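# Rack the fed timber on locked hooks, feed stopped

## Task

A roller feed has halted with a timber piece nearly through it, only its end still pinched by the rollers. Pressing the green button runs the feed and it keeps going until the red button is pressed. Get the timber resting in both hooks of the rack next to the outfeed; the hooks fold down and both have to be locked; and leave the machine stopped at the end.

## Robot and tools

Robots: three identical i2rt Big YAM arms named arm1, arm2 and arm3. Each has six joints, a five-fingered right hand and a wrist camera. Feet in the scene frame (metres, quaternion w,x,y,z), each foot facing along its own +x: arm1 at (-0.178, +0.678, +0.841) quat (+0.752, +0.002, +0.004, -0.659); arm2 at (+1.153, -0.707, +0.718) quat (+0.608, +0.004, +0.007, +0.794); arm3 at (+1.146, +0.478, +0.770) quat (+0.673, +0.000, -0.001, -0.739). Reach is about 1.07 m from the joint1 axis. Fixed room cameras: cam_button, cam_end, cam_over, cam_side; wrist cameras: arm1_cam_wrist, arm2_cam_wrist, arm3_cam_wrist.

Frame: one shared scene frame, origin on the floor, +z up. The hand point sits 0.045 m in front of the palm; its +z runs along straight fingers, +y out of the palm, +x across the palm away from the thumb. Printed hand poses can be off, more so at long reach, and a hand often settles a centimetre or more from where it was sent.

move: one action. Each robot gets its own object under its name (arm1, arm2, arm3); an omitted robot gets nothing new but may still push toward an earlier target. Inside a robot's object:
- joints: absolute targets by name, in radians for the arm joints. Ranges and signs: joint1_rad -2.879..2.879 (spin about the foot, + is counter-clockwise from above, 0 points along the foot's +x); joint2_rad 0..3.141 (shoulder, 0 upper arm back and level, + swings up then forward); joint3_rad 0..3.019 (elbow, 0 folded, + opens); joint4_rad -1.692..1.57 (hand pitch, + fingers up); joint5_rad -1.57..1.57 (sideways swing, + to the arm's right); joint6_rad -2.094..2.094 (roll, + clockwise seen from behind the hand). Hand keys, each -1..1 absolute on a closed-to-open scale: hand_little, hand_ring, hand_middle, hand_index, hand_thumb_bend (+1 straight, -1 fully bent), hand_thumb_turn (+1 beside the palm, -1 opposite the fingers). Settings, not motions: hand_force_limit -1..1 (about 0 to 10 N fingertip stop force, 15 N for thumb motors) and hand_speed -0.96..1 (full speed from +0.48 up). A scene begins at force limit 0 and hand_speed -0.8.
- target: seven numbers [x, y, z, qw, qx, qy, qz], an absolute hand pose in the scene frame in metres, followed along a straight line starting from the current hand_target. When target is present, joints may only carry the hand keys above.
- speed: top path speed, 0.002..0.5 m/s (default 0.25), only allowed with target; rotation is capped at twice that in rad/s.
- min_time_s: 0.1..8 s, a minimum duration for that robot's arm joint motions.
- cameras: list of camera names, or ["all"], or [].
All parts start together; hand paths finish together, paced by the slowest, lasting 0.5 to 10 s, and no action exceeds 15 s. The controller keeps each step within 100 mm and 20 degrees of the measured hand, and the hand can lag, stray or overshoot speed, especially when nearly straight. Paths do not avoid obstacles or other arms. Unknown keys invalidate a call; out-of-range values get it refused, and a refusal cancels the rest of that reply's move, wait and finished_scene calls.

Results: a move line per moved robot ("done" or its worst status such as time_out); joint_status and hand_status per motion (done, off_target, time_out, not_followed, limit_stop_at_motor_heat); on_its_own for uncommanded activity ("held at" is a target, not a reading); joint_positions, Joint velocities ("within noise" when still), joint torques (offset, noisy; numbers 3 and 4 wrap at ±28 N m); hand, hand_target; hand_stopped_by giving little, ring, middle, index, thumb_bend, thumb_turn as moving, target, force, stalled or fault; per-motor loads in N (positive pushes open). A near-zero load after grasping suggests the object slipped. Robots marked "as last shown" were not commanded. "pose unreachable" or "joint command not followed" means a safety check held the arm back. Images may lag the state slightly; the pictures line gives their order.

Gripping: a finger motor only starts when its target changes by at least 0.002, stopping at the target or at the force limit. For a soft grip close with hand_speed at -0.94 or lower. To squeeze harder raise hand_force_limit and send a more-closed target. With the thumb turned in (-1), the hand wraps objects about 0.035 to 0.065 m thick, handles down to 0.025 m. A wrist bracket on the little-finger side can snag things.

wait: seconds 0..10, optional cameras; commands nothing, returns the state.
zoom_image: camera plus region [x0, y0, x1, y1] in pixels from the top-left, at most 504 by 504, on one of the latest images.
show_instructions: no arguments; shows the reference pages.
finished_scene: argument scene, the current scene's number; final, the goal must hold without the robots.

Avoid: arms pressing hard on each other (including one hand closing on another's fingers), knocking items outside the work area or letting them fall far, hard hits on fixed or heavy parts, excess finger force, and long pushes or stretched holds that heat motors (MOTOR HOT appears near 85 °C; at 100 °C the arm drops for 30-60 s). After a time_out, send a stuck joint its reported position to stop it straining.

Each tool is called after "Emit:" as a command line: name --argument value for each argument, lists and objects as JSON in quotes; but a table of rows of numbers goes row by row, as --pt "numbers of a row", without its own name.

Reference images:

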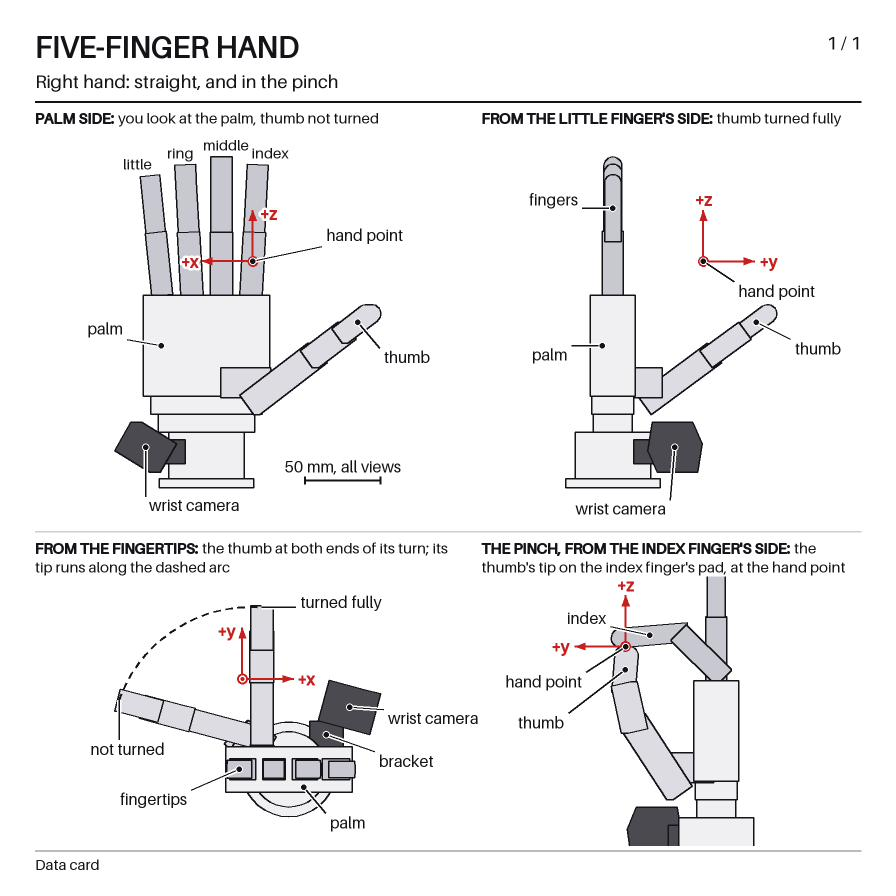

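## Session

Emit:
move

Scene clock: 0.00 s.
Joint torques (N m): no reading
Heat: arm1: hottest joint2_rad 37 °C; arm2: hottest joint3_rad 39 °C; arm3: hottest joint1_rad 34 °C.
Joint velocities: within noise
arm1.joint_positions: joint1_rad=+0.129 joint2_rad=+0.589 joint3_rad=+1.409 joint4_rad=-1.144 joint5_rad=+0.086 joint6_rad=-0.844 hand_little=+1.000 hand_ring=+1.000 hand_middle=+1.000 hand_index=+1.000 hand_thumb_turn=+1.000 hand_thumb_bend=+1.000 hand_force_limit=+0.000 hand_speed=-0.800
arm1.joint_status: not commanded
arm1.hand_stopped_by: target,target,target,target,target,target
arm1.little_load_n: 0.5
arm1.ring_load_n: 0.0
arm1.middle_load_n: 0.0
arm1.index_load_n: -0.5
arm1.thumb_bend_load_n: 0.0
arm1.thumb_turn_load_n: 0.0
arm1.hand: x=-0.1560 y=+0.4349 z=+1.3713 quat_wxyz=(+0.201, +0.405, -0.706, +0.545) (m; scene frame)
arm1.hand_target: x=-0.1565 y=+0.4369 z=+1.3827 quat_wxyz=(+0.204, +0.401, -0.699, +0.555) (m; scene frame)
arm1.hand_status: not commanded
arm2.joint_positions: joint1_rad=+0.385 joint2_rad=+0.608 joint3_rad=+1.347 joint4_rad=-1.618 joint5_rad=-0.162 joint6_rad=-0.846 hand_little=+1.000 hand_ring=+1.000 hand_middle=+1.000 hand_index=+1.000 hand_thumb_turn=+1.000 hand_thumb_bend=+1.000 hand_force_limit=+0.000 hand_speed=-0.800
arm2.joint_status: not commanded
arm2.hand_stopped_by: target,target,target,target,target,target
arm2.little_load_n: 0.0
arm2.ring_load_n: 0.0
arm2.middle_load_n: 0.0
arm2.index_load_n: 0.0
arm2.thumb_bend_load_n: 0.0
arm2.thumb_turn_load_n: 0.0
arm2.hand: x=+1.0597 y=-0.5843 z=+1.1307 quat_wxyz=(-0.347, +0.670, +0.655, -0.050) (m; scene frame)
arm2.hand_target: x=+1.0597 y=-0.5841 z=+1.1393 quat_wxyz=(-0.358, +0.666, +0.653, -0.049) (m; scene frame)
arm2.hand_status: not commanded
arm3.joint_positions: joint1_rad=-0.896 joint2_rad=+0.624 joint3_rad=+1.386 joint4_rad=-1.619 joint5_rad=-0.132 joint6_rad=-1.261 hand_little=+1.000 hand_ring=+1.000 hand_middle=+1.000 hand_index=+1.000 hand_thumb_turn=+1.000 hand_thumb_bend=+1.000 hand_force_limit=+0.000 hand_speed=-0.800
arm3.joint_status: not commanded
arm3.hand_stopped_by: target,target,target,target,target,target
arm3.little_load_n: 0.0
arm3.ring_load_n: 0.0
arm3.middle_load_n: 0.0
arm3.index_load_n: 0.5
arm3.thumb_bend_load_n: 0.0
arm3.thumb_turn_load_n: 0.0
arm3.hand: x=+0.9884 y=+0.4023 z=+1.2034 quat_wxyz=(+0.288, +0.149, -0.923, +0.207) (m; scene frame)
arm3.hand_target: x=+0.9887 y=+0.4025 z=+1.2111 quat_wxyz=(+0.296, +0.149, -0.919, +0.211) (m; scene frame)
arm3.hand_status: not commanded
pictures: arm1_cam_wrist, arm2_cam_wrist, arm3_cam_wrist, cam_button, cam_end, cam_over, cam_side
Images, in order (width x height): arm1_cam_wrist 672x504, arm2_cam_wrist 672x504, arm3_cam_wrist 672x504, cam_button 672x504, cam_end 672x504, cam_over 672x504, cam_side 672x504.

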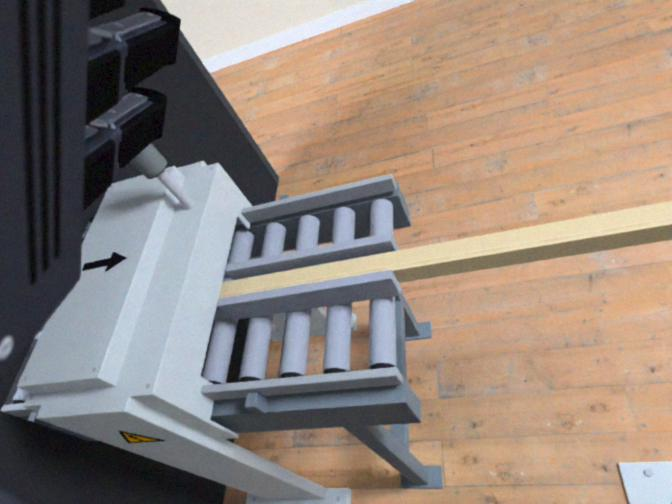

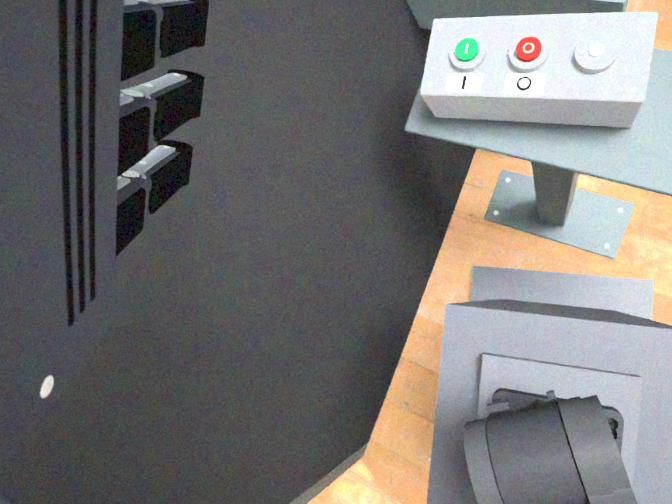

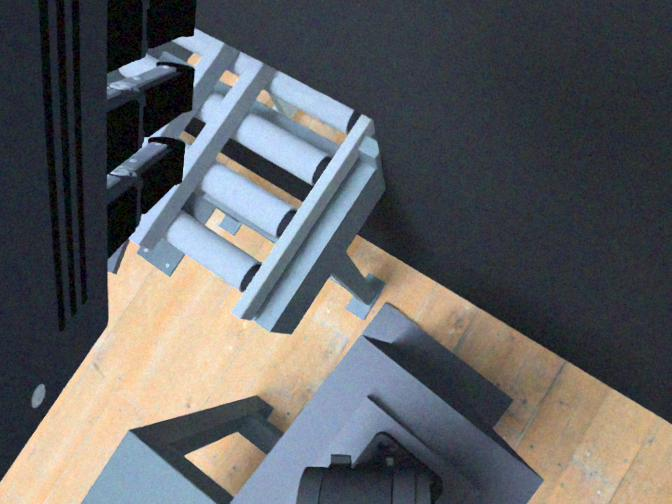

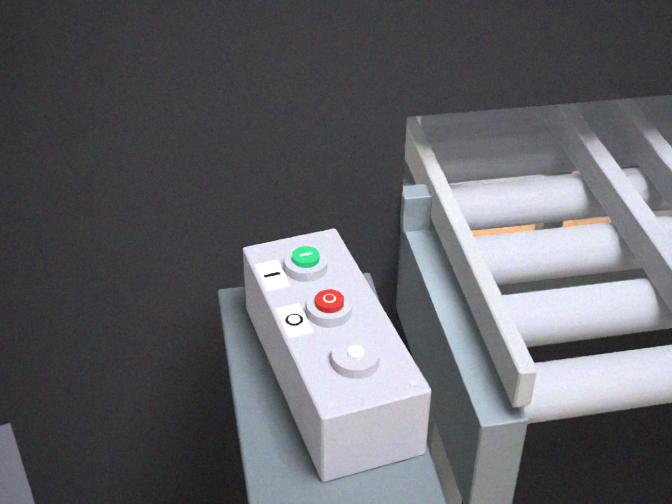

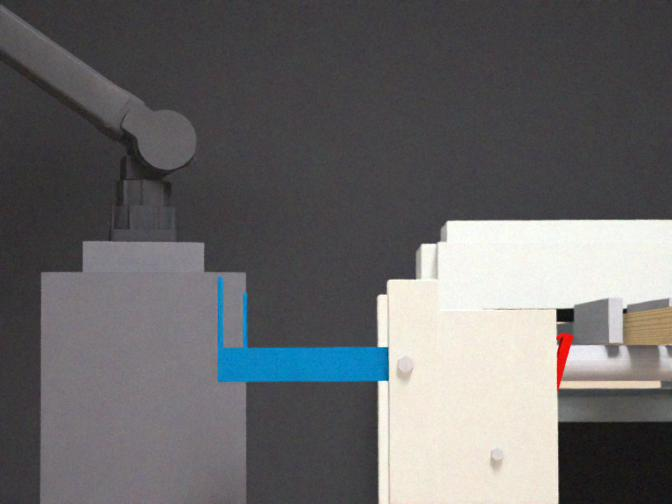

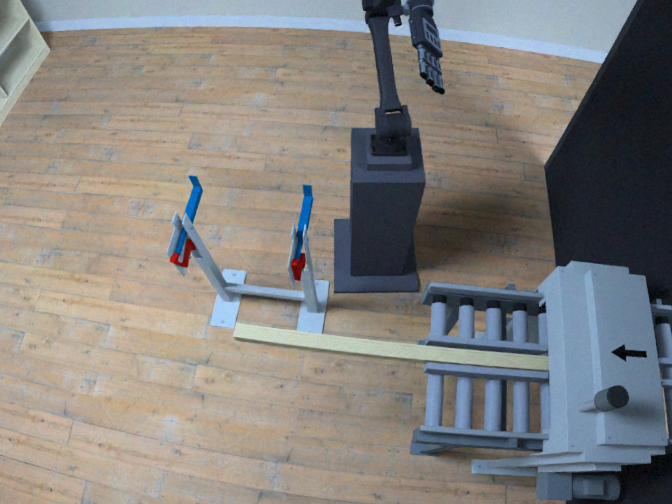

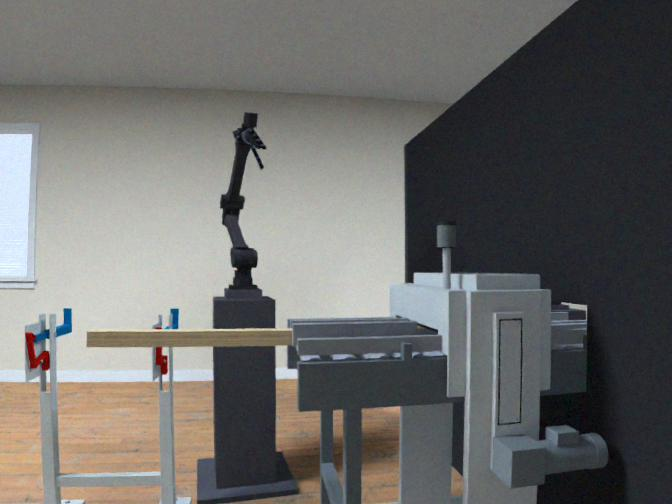

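Emit:
zoom_image --camera "cam_over" --region '[150, 150, 350, 350]'

Emit:
zoom_image --camera "cam_end" --region '[200, 250, 672, 504]'

Emit:
zoom_image --camera "cam_side" --region '[0, 280, 300, 504]'

Emit:
zoom_image --camera "arm1_cam_wrist" --region '[168, 100, 672, 500]'

Scaled by 2.520 from the camera's 672x504 image, which has a finer 960x720 frame.

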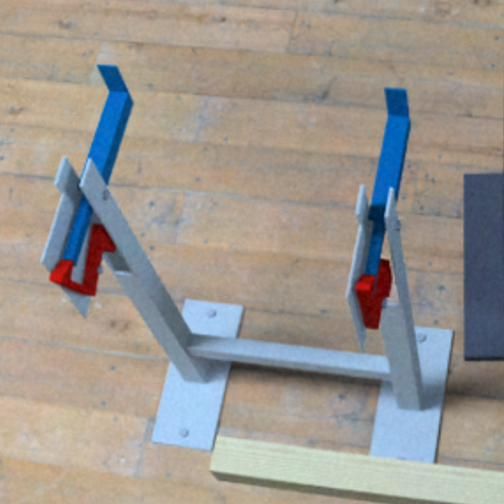

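Scaled by 1.068 from the camera's 672x504 image, which has a finer 960x720 frame.

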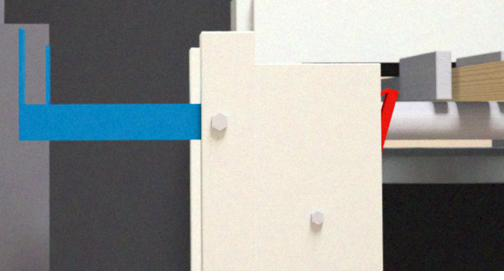

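Scaled by 1.680 from the camera's 672x504 image, which has a finer 960x720 frame.

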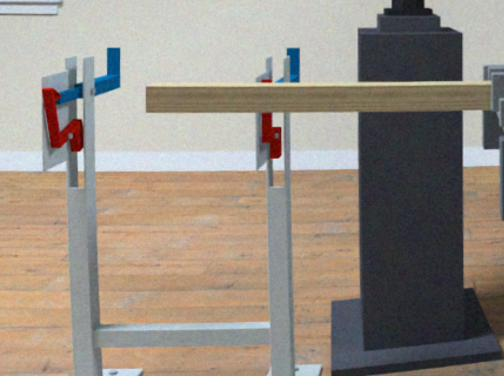

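Scaled by 1.000.

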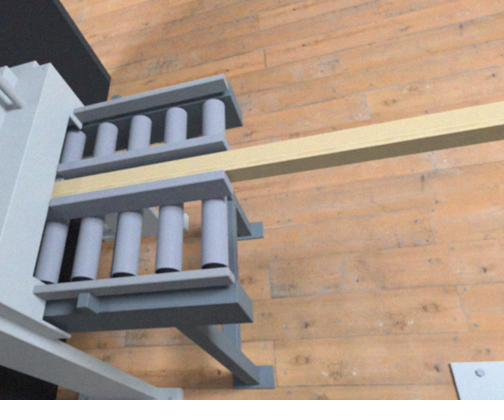

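Emit:
move --arm1 '{"joints": {"joint1_rad": -0.75, "joint5_rad": 0.0, "joint6_rad": -1.3}, "min_time_s": 2}' --cameras '["arm1_cam_wrist", "cam_over", "cam_side"]'

Scene clock: 49.77 s.
Joint torques (N m): arm1=[-0.5 3.02 9.77 2 -0.06 -0.19] | arm2=[-0.26 1.49 10.17 1.76 -0.1 -0.06] | arm3=[-0.62 0.97 7.83 1.32 -0.1 0.02]
Heat: arm1: hottest joint3_rad 39 °C; arm2: hottest joint3_rad 49 °C; arm3: hottest joint3_rad 41 °C.
move: arm1 done
Joint velocities: within noise
arm1.joint_positions: joint1_rad=-0.744 joint2_rad=+0.589 joint3_rad=+1.409 joint4_rad=-1.144 joint5_rad=+0.002 joint6_rad=-1.285 hand_little=+1.000 hand_ring=+1.000 hand_middle=+1.000 hand_index=+1.000 hand_thumb_turn=+1.000 hand_thumb_bend=+1.000 hand_force_limit=+0.000 hand_speed=-0.800
arm1.joint_status: all done
arm1.hand_stopped_by: target,target,target,target,target,target
arm1.little_load_n: 0.0
arm1.ring_load_n: 0.0
arm1.middle_load_n: 0.0
arm1.index_load_n: 0.0
arm1.thumb_bend_load_n: 0.0
arm1.thumb_turn_load_n: 0.0
arm1.hand: x=-0.3581 y=+0.5029 z=+1.3873 quat_wxyz=(+0.475, +0.269, -0.767, +0.336) (m; scene frame)
arm1.hand_target: x=-0.3580 y=+0.5059 z=+1.3995 quat_wxyz=(+0.487, +0.271, -0.759, +0.338) (m; scene frame)
arm1.hand_status: not commanded
arm2, arm3: as last shown
arm3.index_load_n: 0.0
pictures: arm1_cam_wrist, cam_over, cam_side
Images, in order (width x height): arm1_cam_wrist 672x504, cam_over 672x504, cam_side 672x504.

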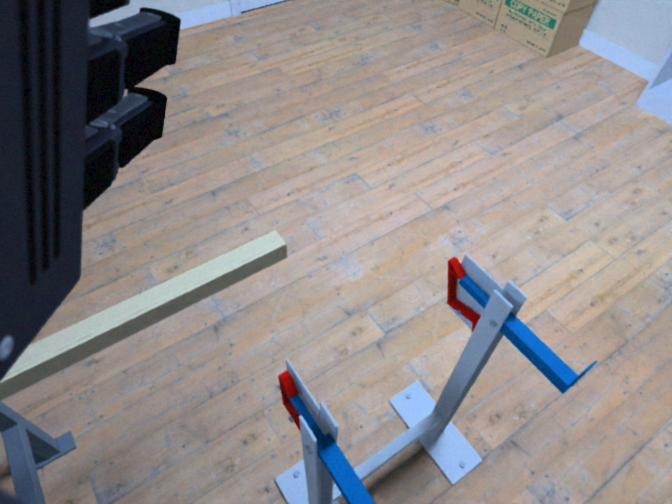

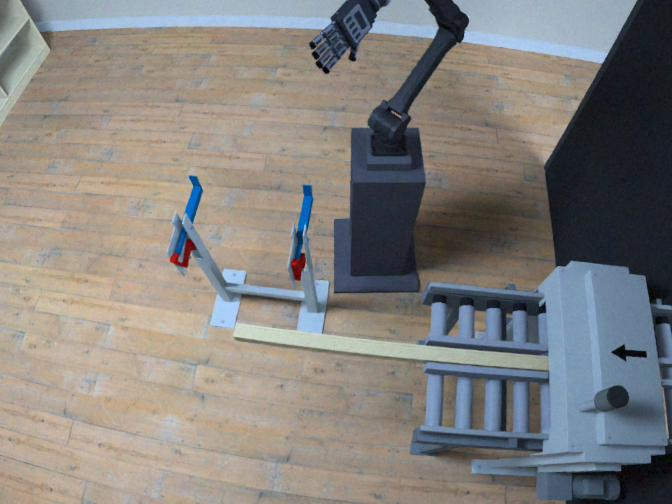

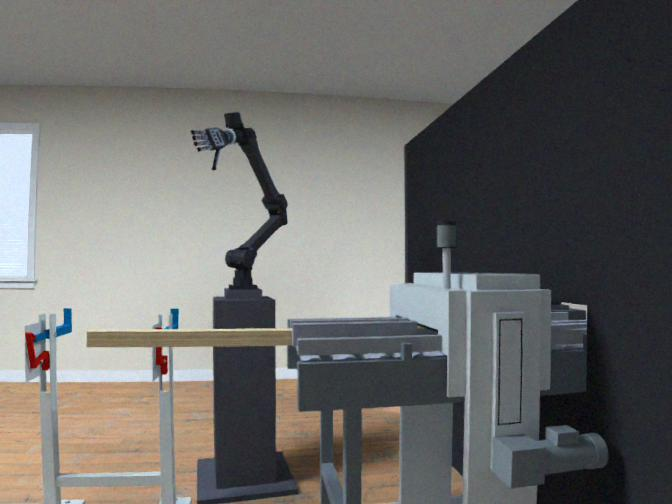

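Emit:
zoom_image --camera "arm1_cam_wrist" --region '[400, 230, 620, 400]'

Emit:
zoom_image --camera "arm1_cam_wrist" --region '[230, 340, 430, 504]'

Scaled by 2.291 from the camera's 672x504 image, which has a finer 960x720 frame.

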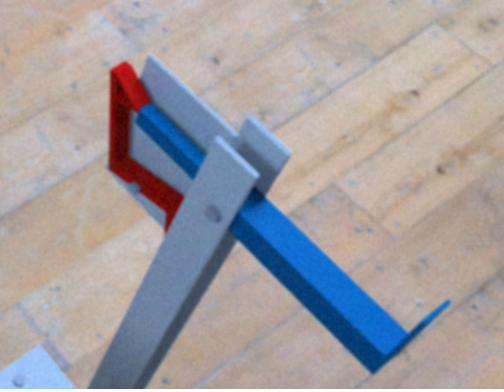

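Scaled by 2.520 from the camera's 672x504 image, which has a finer 960x720 frame.

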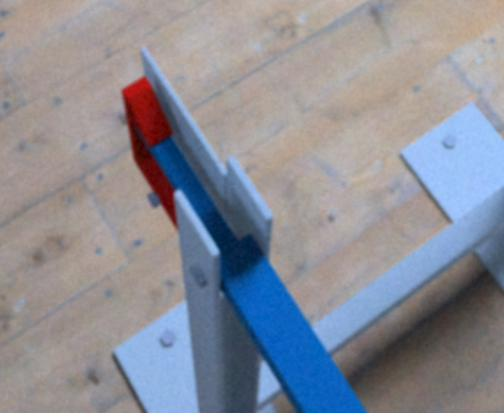

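Emit:
zoom_image --camera "cam_side" --region '[10, 295, 100, 395]'

Emit:
zoom_image --camera "cam_side" --region '[130, 295, 220, 395]'

Emit:
zoom_image --camera "cam_over" --region '[150, 160, 240, 290]'

Emit:
zoom_image --camera "cam_over" --region '[260, 170, 350, 300]'

Scaled by 5.040 from the camera's 672x504 image, which has a finer 960x720 frame.

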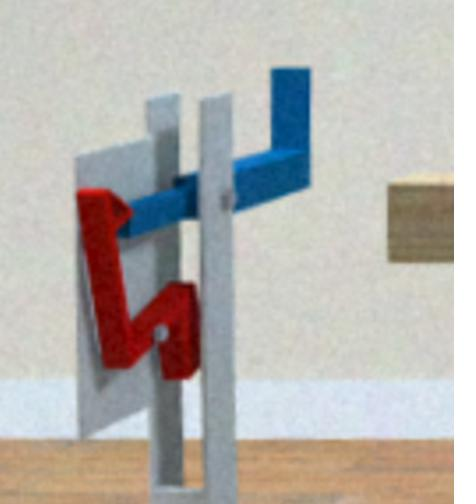

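Scaled by 5.040 from the camera's 672x504 image, which has a finer 960x720 frame.

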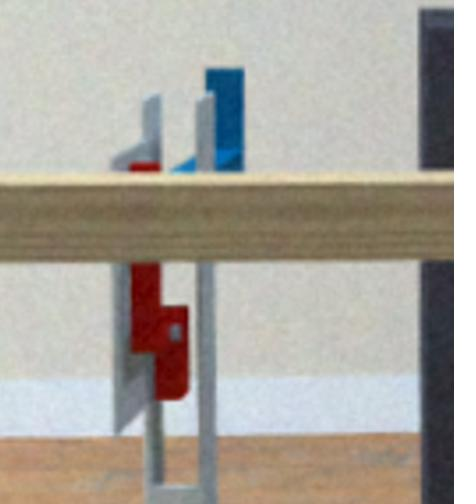

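Scaled by 3.877 from the camera's 672x504 image, which has a finer 960x720 frame.

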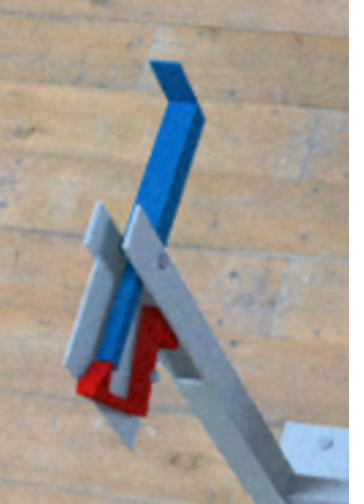

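Scaled by 3.877 from the camera's 672x504 image, which has a finer 960x720 frame.

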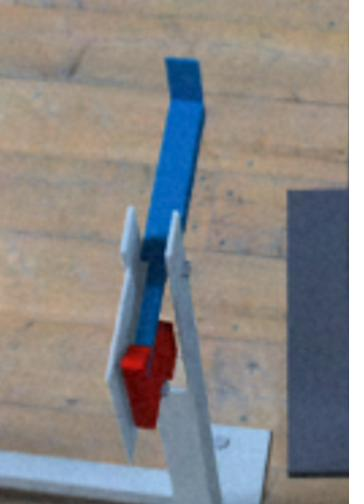

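Emit:
move --arm1 '{"target": [-0.60, 0.05, 1.13, 0.0, 0.7071, -0.7071, 0.0], "speed": 0.2}' --arm2 '{"target": [1.04, -0.24, 1.10, 0.0, 0.7071, 0.7071, 0.0], "speed": 0.2}' --cameras '["arm1_cam_wrist", "arm2_cam_wrist", "cam_over", "cam_end"]'

Scene clock: 192.60 s.
Joint torques (N m): arm1=[0.67 -22.89 14.04 0.54 0.16 -0.18] | arm2=[-1.03 -12.81 14.13 0.27 0.15 -0.17] | arm3=[-0.5 1.44 7.83 1.37 -0.05 0.01]
Heat: arm1: hottest joint3_rad 43 °C; arm2: hottest joint3_rad 55 °C; arm3: hottest joint3_rad 44 °C.
move: arm1 off_target; arm2 off_target
Joint velocities: within noise
arm1.joint_positions: joint1_rad=-0.635 joint2_rad=+2.255 joint3_rad=+2.666 joint4_rad=-1.689 joint5_rad=+0.028 joint6_rad=-2.078 hand_little=+1.000 hand_ring=+1.000 hand_middle=+1.000 hand_index=+1.000 hand_thumb_turn=+1.000 hand_thumb_bend=+1.000 hand_force_limit=+0.000 hand_speed=-0.800
arm1.joint_status: not commanded
arm1.hand_stopped_by: target,target,target,target,target,target
arm1.little_load_n: 0.0
arm1.ring_load_n: 0.0
arm1.middle_load_n: 0.0
arm1.index_load_n: 0.0
arm1.thumb_bend_load_n: 0.0
arm1.thumb_turn_load_n: 0.0
arm1.hand: x=-0.6006 y=+0.0610 z=+1.1168 quat_wxyz=(+0.143, +0.700, -0.699, +0.023) (m; scene frame)
arm1.hand_target: x=-0.5993 y=+0.0514 z=+1.1295 quat_wxyz=(+0.159, +0.706, -0.690, +0.026) (m; scene frame)
arm1.hand_status: off_target (0.017 m and 16.6 deg from the pose sent, 0.574 m and 85.7 deg at the start; a joint's target at an end of its range on 48 of 139 steps)
arm2.joint_positions: joint1_rad=+0.115 joint2_rad=+1.594 joint3_rad=+1.942 joint4_rad=-1.695 joint5_rad=+0.043 joint6_rad=-1.215 hand_little=+1.000 hand_ring=+1.000 hand_middle=+1.000 hand_index=+1.000 hand_thumb_turn=+1.000 hand_thumb_bend=+1.000 hand_force_limit=+0.000 hand_speed=-0.800
arm2.joint_status: not commanded
arm2.hand_stopped_by: target,target,target,target,target,target
arm2.little_load_n: 0.0
arm2.ring_load_n: 0.0
arm2.middle_load_n: 0.0
arm2.index_load_n: -0.5
arm2.thumb_bend_load_n: 0.0
arm2.thumb_turn_load_n: 0.0
arm2.hand: x=+1.0357 y=-0.2496 z=+1.0839 quat_wxyz=(-0.097, +0.697, +0.709, +0.057) (m; scene frame)
arm2.hand_target: x=+1.0403 y=-0.2408 z=+1.0989 quat_wxyz=(-0.110, +0.697, +0.706, +0.066) (m; scene frame)
arm2.hand_status: off_target (0.019 m and 12.9 deg from the pose sent, 0.346 m and 41.0 deg at the start; a joint's target at an end of its range on 84 of 139 steps)
arm3: as last shown
pictures: arm1_cam_wrist, arm2_cam_wrist, cam_end, cam_over
Images, in order (width x height): arm1_cam_wrist 672x504, arm2_cam_wrist 672x504, cam_end 672x504, cam_over 672x504.

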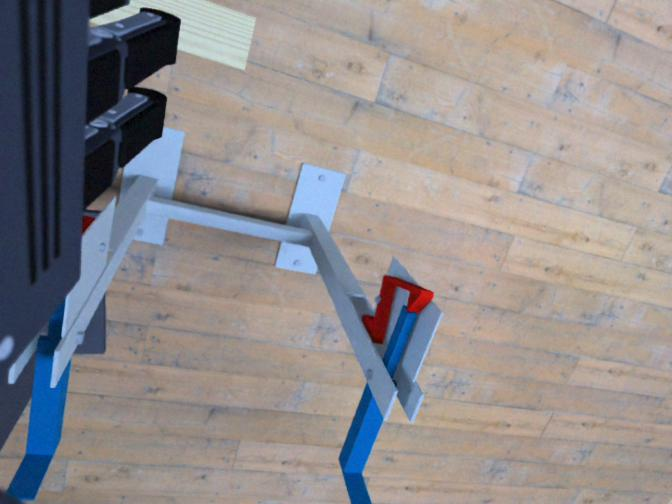

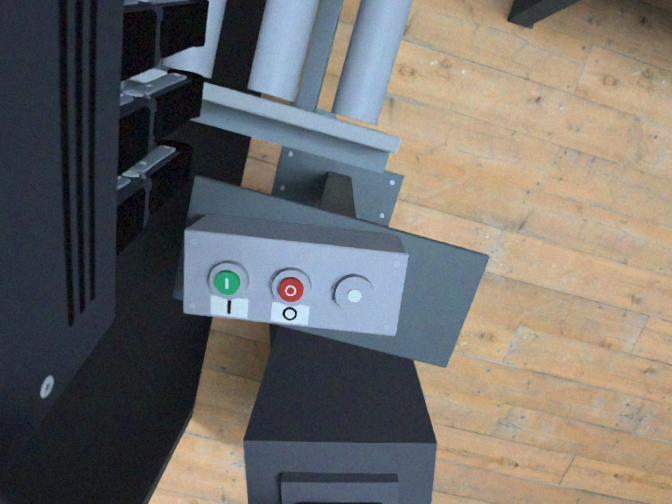

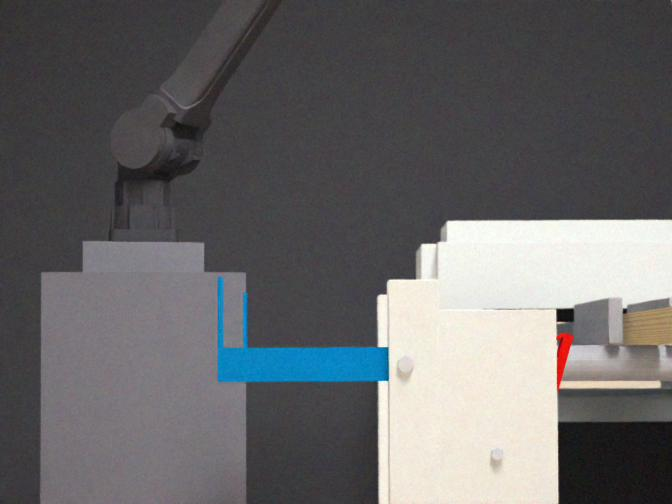

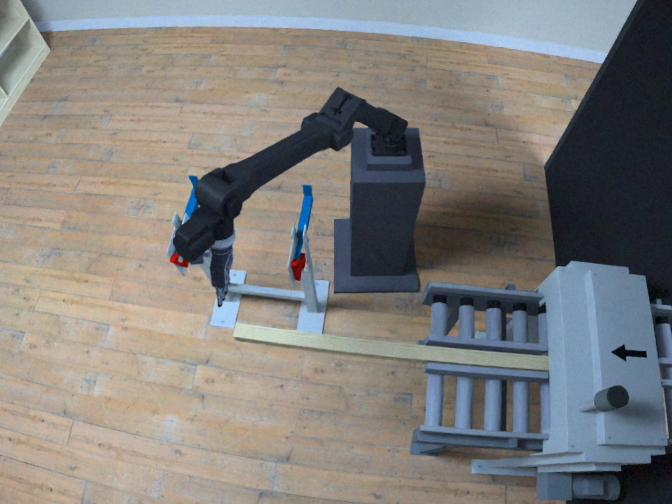

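Emit:
zoom_image --camera "arm1_cam_wrist" --region '[330, 240, 470, 430]'

Emit:
zoom_image --camera "arm1_cam_wrist" --region '[0, 180, 140, 370]'

Emit:
zoom_image --camera "cam_end" --region '[370, 260, 620, 480]'

Scaled by 2.653 from the camera's 672x504 image, which has a finer 960x720 frame.

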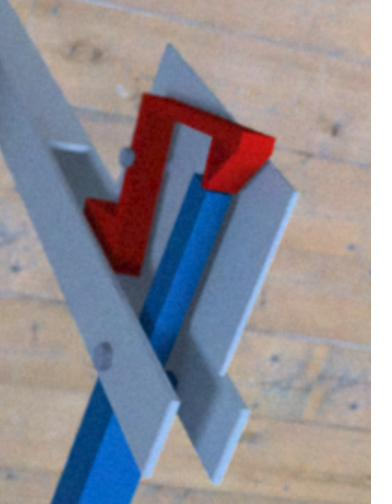

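Scaled by 2.653 from the camera's 672x504 image, which has a finer 960x720 frame.

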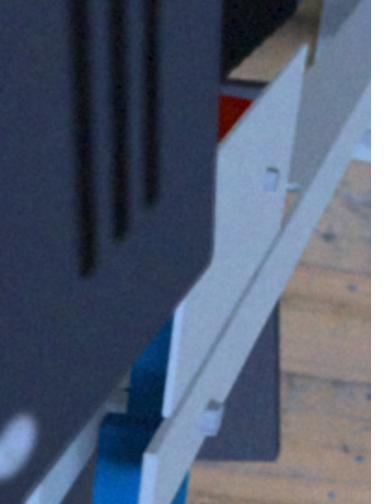

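Scaled by 2.016 from the camera's 672x504 image, which has a finer 960x720 frame.

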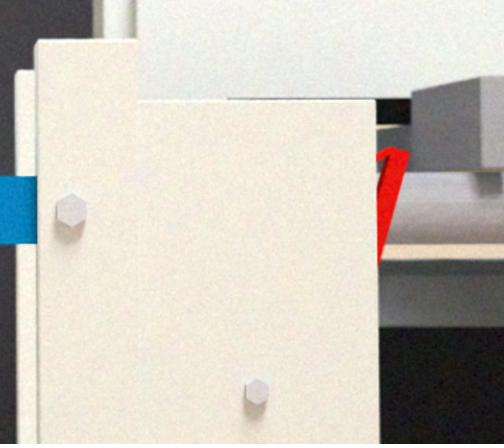

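Emit:
move --arm1 '{"target": [-0.42, 0.03, 1.06, 0.143, 0.700, -0.699, 0.023], "speed": 0.2}' --cameras '["arm1_cam_wrist"]'

Emit:
zoom_image --camera "arm1_cam_wrist" --region '[280, 100, 530, 400]'

Scene clock: 266.40 s.
Joint torques (N m): arm1=[-0.32 -24.47 8.69 1.22 0.23 0.14] | arm2=[-1.08 -12.69 14.12 0.28 0.15 -0.17] | arm3=[-0.32 1.03 7.86 1.29 -0.07 0.06]
Heat: arm1: hottest joint3_rad 48 °C; arm2: hottest joint3_rad 68 °C; arm3: hottest joint3_rad 45 °C.
move: arm1 off_target
Joint velocities: within noise
arm1.joint_positions: joint1_rad=-0.360 joint2_rad=+2.053 joint3_rad=+2.130 joint4_rad=-1.404 joint5_rad=+0.102 joint6_rad=-1.834 hand_little=+1.000 hand_ring=+1.000 hand_middle=+1.000 hand_index=+1.000 hand_thumb_turn=+1.000 hand_thumb_bend=+1.000 hand_force_limit=+0.000 hand_speed=-0.800
arm1.joint_status: not commanded
arm1.hand_stopped_by: target,target,target,target,target,target
arm1.little_load_n: 0.0
arm1.ring_load_n: 0.0
arm1.middle_load_n: 0.0
arm1.index_load_n: 0.0
arm1.thumb_bend_load_n: 0.0
arm1.thumb_turn_load_n: 0.0
arm1.hand: x=-0.4175 y=+0.0266 z=+1.0441 quat_wxyz=(+0.129, +0.709, -0.693, +0.015) (m; scene frame)
arm1.hand_target: x=-0.4199 y=+0.0300 z=+1.0599 quat_wxyz=(+0.143, +0.700, -0.699, +0.023) (m; scene frame)
arm1.hand_status: off_target (0.016 m and 2.3 deg from the pose sent, 0.192 m and 0.1 deg at the start)
arm2, arm3: as last shown
arm2.index_load_n: 0.0
pictures: arm1_cam_wrist
Images, in order (width x height): arm1_cam_wrist 672x504.

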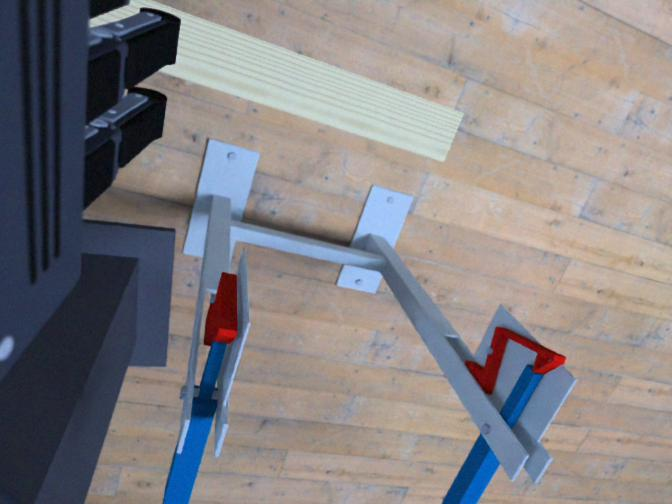

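Scaled by 1.680 from the camera's 672x504 image, which has a finer 960x720 frame.

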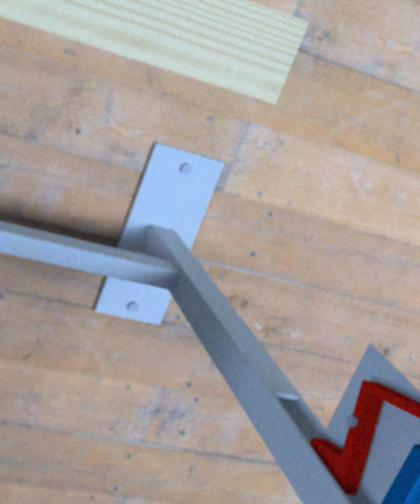

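Emit:
zoom_image --camera "arm1_cam_wrist" --region '[160, 230, 280, 400]'

Emit:
zoom_image --camera "arm1_cam_wrist" --region '[450, 290, 600, 440]'

Scaled by 2.965 from the camera's 672x504 image, which has a finer 960x720 frame.

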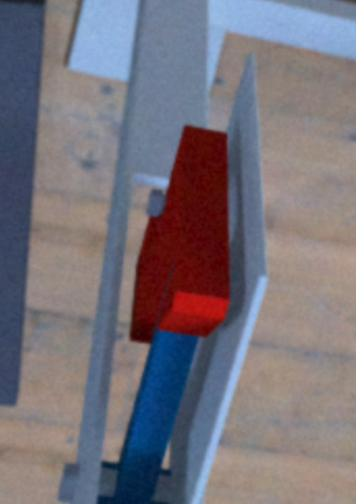

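Scaled by 3.360 from the camera's 672x504 image, which has a finer 960x720 frame.

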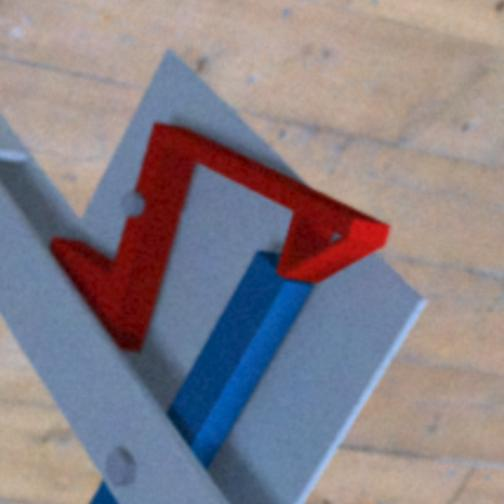

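Emit:
move --arm1 '{"target": [-0.59, 0.17, 0.92, 0.5745, 0.0, -0.818, 0.0], "speed": 0.2}' --cameras '["arm1_cam_wrist", "cam_over", "cam_side"]'

Scene clock: 334.07 s.
Joint torques (N m): arm1=[-0.62 -18.02 8.59 1.84 0.7 0.13] | arm2=[-1.08 -12.69 14.12 0.27 0.15 -0.17] | arm3=[-0.32 1.73 7.95 1.31 -0.08 0.06]
Heat: arm1: hottest joint3_rad 45 °C; arm2: hottest joint3_rad 72 °C; arm3: hottest joint3_rad 45 °C.
move: arm1 off_target
Joint velocities: within noise
arm1.joint_positions: joint1_rad=-0.523 joint2_rad=+1.989 joint3_rad=+1.418 joint4_rad=-0.168 joint5_rad=+1.041 joint6_rad=-0.900 hand_little=+1.000 hand_ring=+1.000 hand_middle=+1.000 hand_index=+1.000 hand_thumb_turn=+1.000 hand_thumb_bend=+1.000 hand_force_limit=+0.000 hand_speed=-0.800
arm1.joint_status: not commanded
arm1.hand_stopped_by: target,target,target,target,target,target
arm1.little_load_n: 0.0
arm1.ring_load_n: 0.0
arm1.middle_load_n: 0.0
arm1.index_load_n: 0.0
arm1.thumb_bend_load_n: 0.0
arm1.thumb_turn_load_n: 0.0
arm1.hand: x=-0.5863 y=+0.1679 z=+0.9353 quat_wxyz=(+0.576, +0.007, -0.818, +0.003) (m; scene frame)
arm1.hand_target: x=-0.5898 y=+0.1703 z=+0.9203 quat_wxyz=(+0.575, +0.000, -0.818, +0.000) (m; scene frame)
arm1.hand_status: off_target (0.016 m and 0.9 deg from the pose sent, 0.256 m and 100.2 deg at the start)
arm2, arm3: as last shown
arm3.thumb_bend_load_n: -0.5
pictures: arm1_cam_wrist, cam_over, cam_side
Images, in order (width x height): arm1_cam_wrist 672x504, cam_over 672x504, cam_side 672x504.

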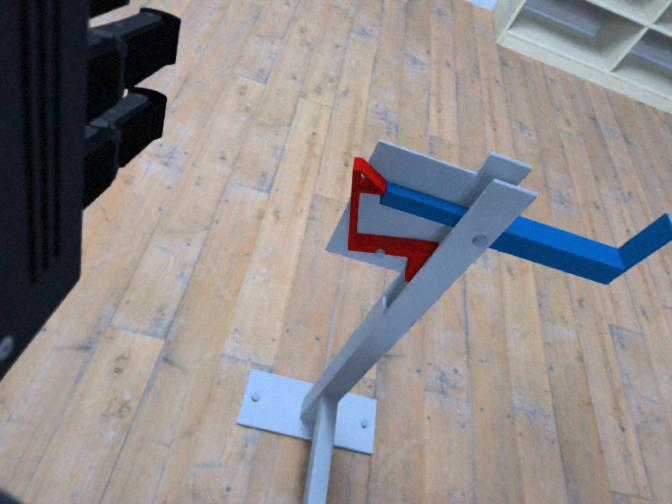

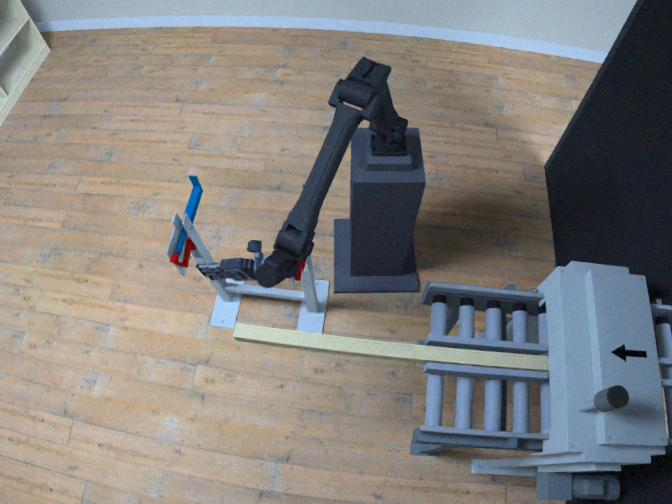

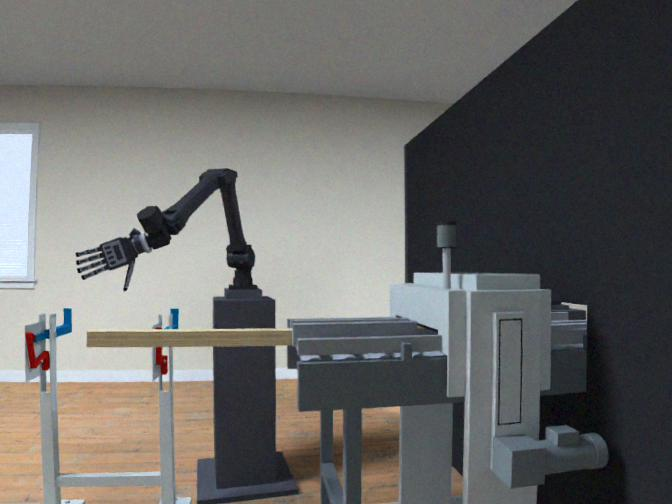

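Emit:
zoom_image --camera "arm1_cam_wrist" --region '[320, 130, 500, 290]'

Scaled by 2.800 from the camera's 672x504 image, which has a finer 960x720 frame.

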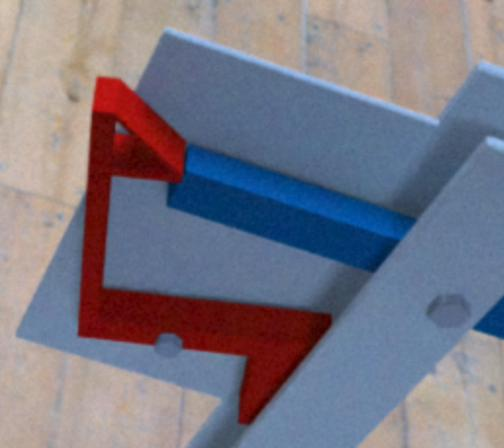

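Emit:
move --arm1 '{"target": [-0.70, 0.60, 0.95, 0.3536, -0.3536, -0.6124, 0.6124], "speed": 0.25, "joints": {"hand_thumb_turn": -1, "hand_speed": 0.0}}' --arm2 '{"joints": {"joint2_rad": 0.8, "joint3_rad": 2.2, "joint4_rad": -1.5}, "min_time_s": 3}' --cameras '["cam_over", "cam_side", "arm1_cam_wrist"]'

Scene clock: 395.10 s.
Joint torques (N m): arm1=[0.03 -9 8.53 2.4 -0.05 0.19] | arm2=[-1.38 4.84 4.72 3.1 0.08 -0.19] | arm3=[-0.5 1.9 7.97 1.25 -0.1 0.02]
Heat: arm1: hottest joint2_rad 44 °C; arm2: hottest joint3_rad 72 °C; arm3: hottest joint3_rad 45 °C.
move: arm1 off_target; arm2 done
Joint velocities: within noise
arm1.joint_positions: joint1_rad=-1.829 joint2_rad=+1.622 joint3_rad=+0.535 joint4_rad=+1.054 joint5_rad=-0.647 joint6_rad=-0.006 hand_little=+1.000 hand_ring=+1.000 hand_middle=+1.000 hand_index=+1.000 hand_thumb_turn=-1.000 hand_thumb_bend=+1.000 hand_force_limit=+0.000 hand_speed=+0.000
arm1.joint_status: all done
arm1.hand_stopped_by: target,target,target,target,target,target
arm1.little_load_n: 0.0
arm1.ring_load_n: 0.0
arm1.middle_load_n: -0.5
arm1.index_load_n: 0.0
arm1.thumb_bend_load_n: 0.0
arm1.thumb_turn_load_n: 0.0
arm1.hand: x=-0.6872 y=+0.6008 z=+0.9415 quat_wxyz=(+0.348, -0.361, -0.619, +0.604) (m; scene frame)
arm1.hand_target: x=-0.6994 y=+0.6001 z=+0.9502 quat_wxyz=(+0.353, -0.354, -0.613, +0.612) (m; scene frame)
arm1.hand_status: off_target (0.015 m and 1.6 deg from the pose sent, 0.447 m and 90.6 deg at the start)
arm2.joint_positions: joint1_rad=+0.115 joint2_rad=+0.794 joint3_rad=+2.188 joint4_rad=-1.519 joint5_rad=+0.044 joint6_rad=-1.215 hand_little=+1.000 hand_ring=+1.000 hand_middle=+1.000 hand_index=+1.000 hand_thumb_turn=+1.000 hand_thumb_bend=+1.000 hand_force_limit=+0.000 hand_speed=-0.800
arm2.joint_status: all done
arm2.hand_stopped_by: target,target,target,target,target,target
arm2.little_load_n: 0.0
arm2.ring_load_n: 0.0
arm2.middle_load_n: 0.0
arm2.index_load_n: 0.0
arm2.thumb_bend_load_n: 0.0
arm2.thumb_turn_load_n: 0.0
arm2.hand: x=+1.1667 y=-0.5609 z=+1.4582 quat_wxyz=(-0.600, +0.539, +0.523, +0.277) (m; scene frame)
arm2.hand_target: x=+1.1691 y=-0.5596 z=+1.4669 quat_wxyz=(-0.605, +0.534, +0.515, +0.289) (m; scene frame)
arm2.hand_status: not commanded
arm3: as last shown
arm3.thumb_bend_load_n: 0.0
pictures: arm1_cam_wrist, cam_over, cam_side
Images, in order (width x height): arm1_cam_wrist 672x504, cam_over 672x504, cam_side 672x504.

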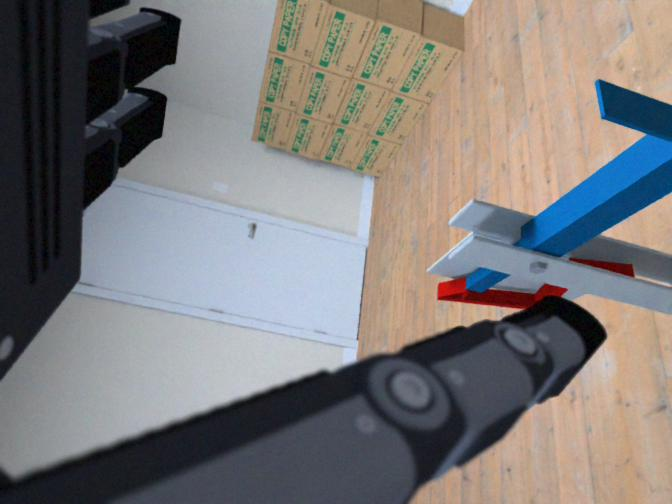

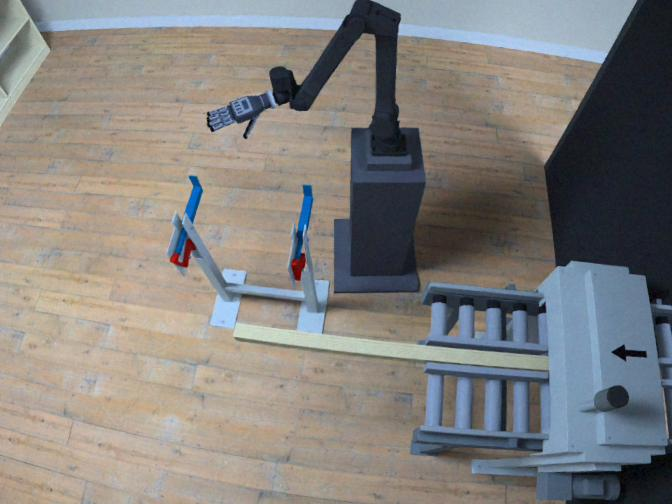

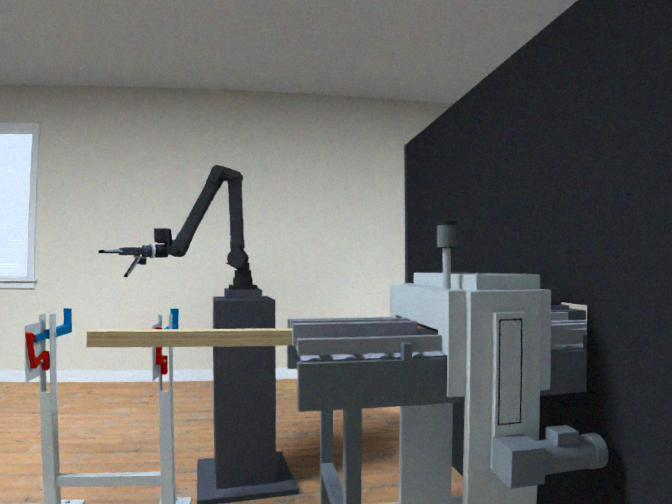

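Emit:
move --arm1 '{"target": [-0.883, 0.65, 0.575, 0.3536, -0.3536, -0.6124, 0.6124], "speed": 0.25}' --cameras '["cam_over", "cam_side", "cam_end", "arm1_cam_wrist"]'

Scene clock: 409.97 s.
Joint torques (N m): arm1=[-0.62 -19.84 5.49 1.5 -0.05 0.17] | arm2=[-1.38 4.72 4.71 3.1 0.08 -0.19] | arm3=[-0.44 0.97 7.92 1.25 -0.12 0.04]
Heat: arm1: hottest joint2_rad 42 °C; arm2: hottest joint3_rad 65 °C; arm3: hottest joint3_rad 45 °C.
move: arm1 done
Joint velocities: within noise
arm1.joint_positions: joint1_rad=-1.861 joint2_rad=+2.859 joint3_rad=+1.486 joint4_rad=+1.369 joint5_rad=-0.690 joint6_rad=-0.006 hand_little=+1.000 hand_ring=+1.000 hand_middle=+1.000 hand_index=+1.000 hand_thumb_turn=-1.000 hand_thumb_bend=+1.000 hand_force_limit=+0.000 hand_speed=+0.000
arm1.joint_status: not commanded
arm1.hand_stopped_by: target,target,target,target,target,target
arm1.little_load_n: 0.0
arm1.ring_load_n: 0.0
arm1.middle_load_n: 0.0
arm1.index_load_n: 0.0
arm1.thumb_bend_load_n: 0.0
arm1.thumb_turn_load_n: 0.0
arm1.hand: x=-0.8778 y=+0.6441 z=+0.5780 quat_wxyz=(+0.354, -0.349, -0.617, +0.610) (m; scene frame)
arm1.hand_target: x=-0.8828 y=+0.6501 z=+0.5753 quat_wxyz=(+0.354, -0.354, -0.612, +0.612) (m; scene frame)
arm1.hand_status: done (0.008 m and 0.8 deg from the pose sent, 0.418 m and 1.6 deg at the start)
arm2, arm3: as last shown
pictures: arm1_cam_wrist, cam_end, cam_over, cam_side
Images, in order (width x height): arm1_cam_wrist 672x504, cam_end 672x504, cam_over 672x504, cam_side 672x504.

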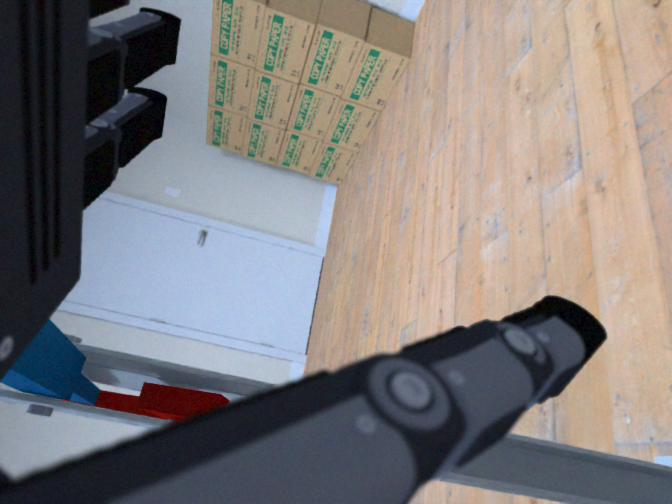

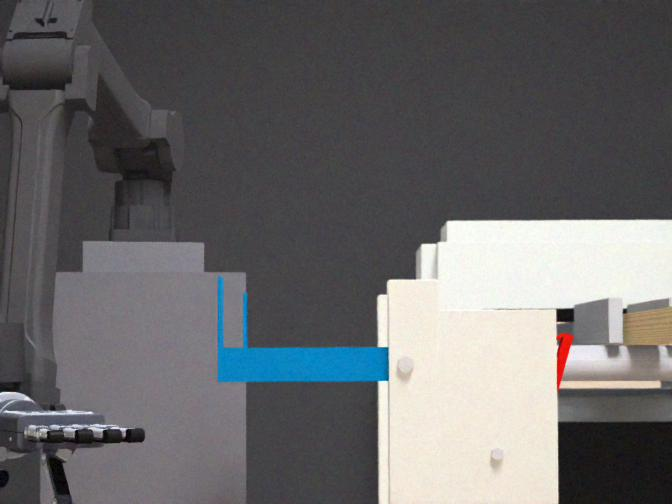

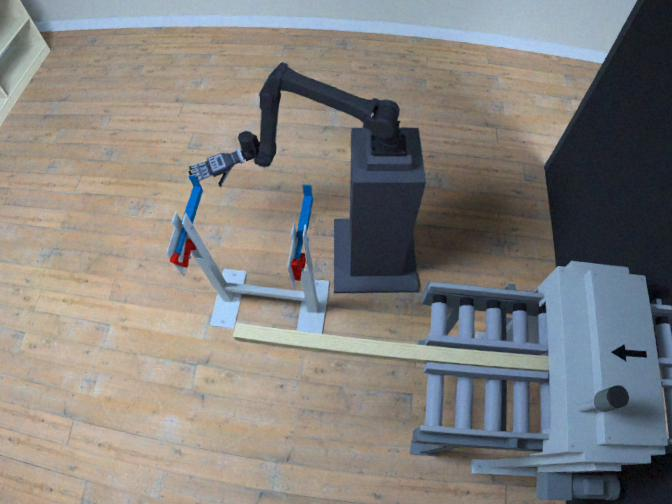

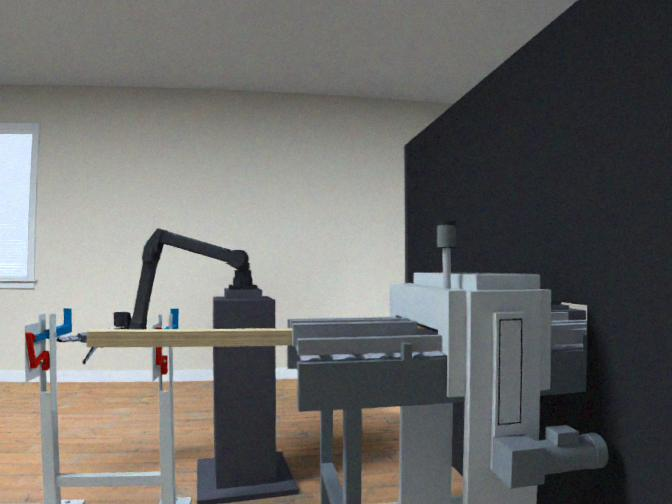

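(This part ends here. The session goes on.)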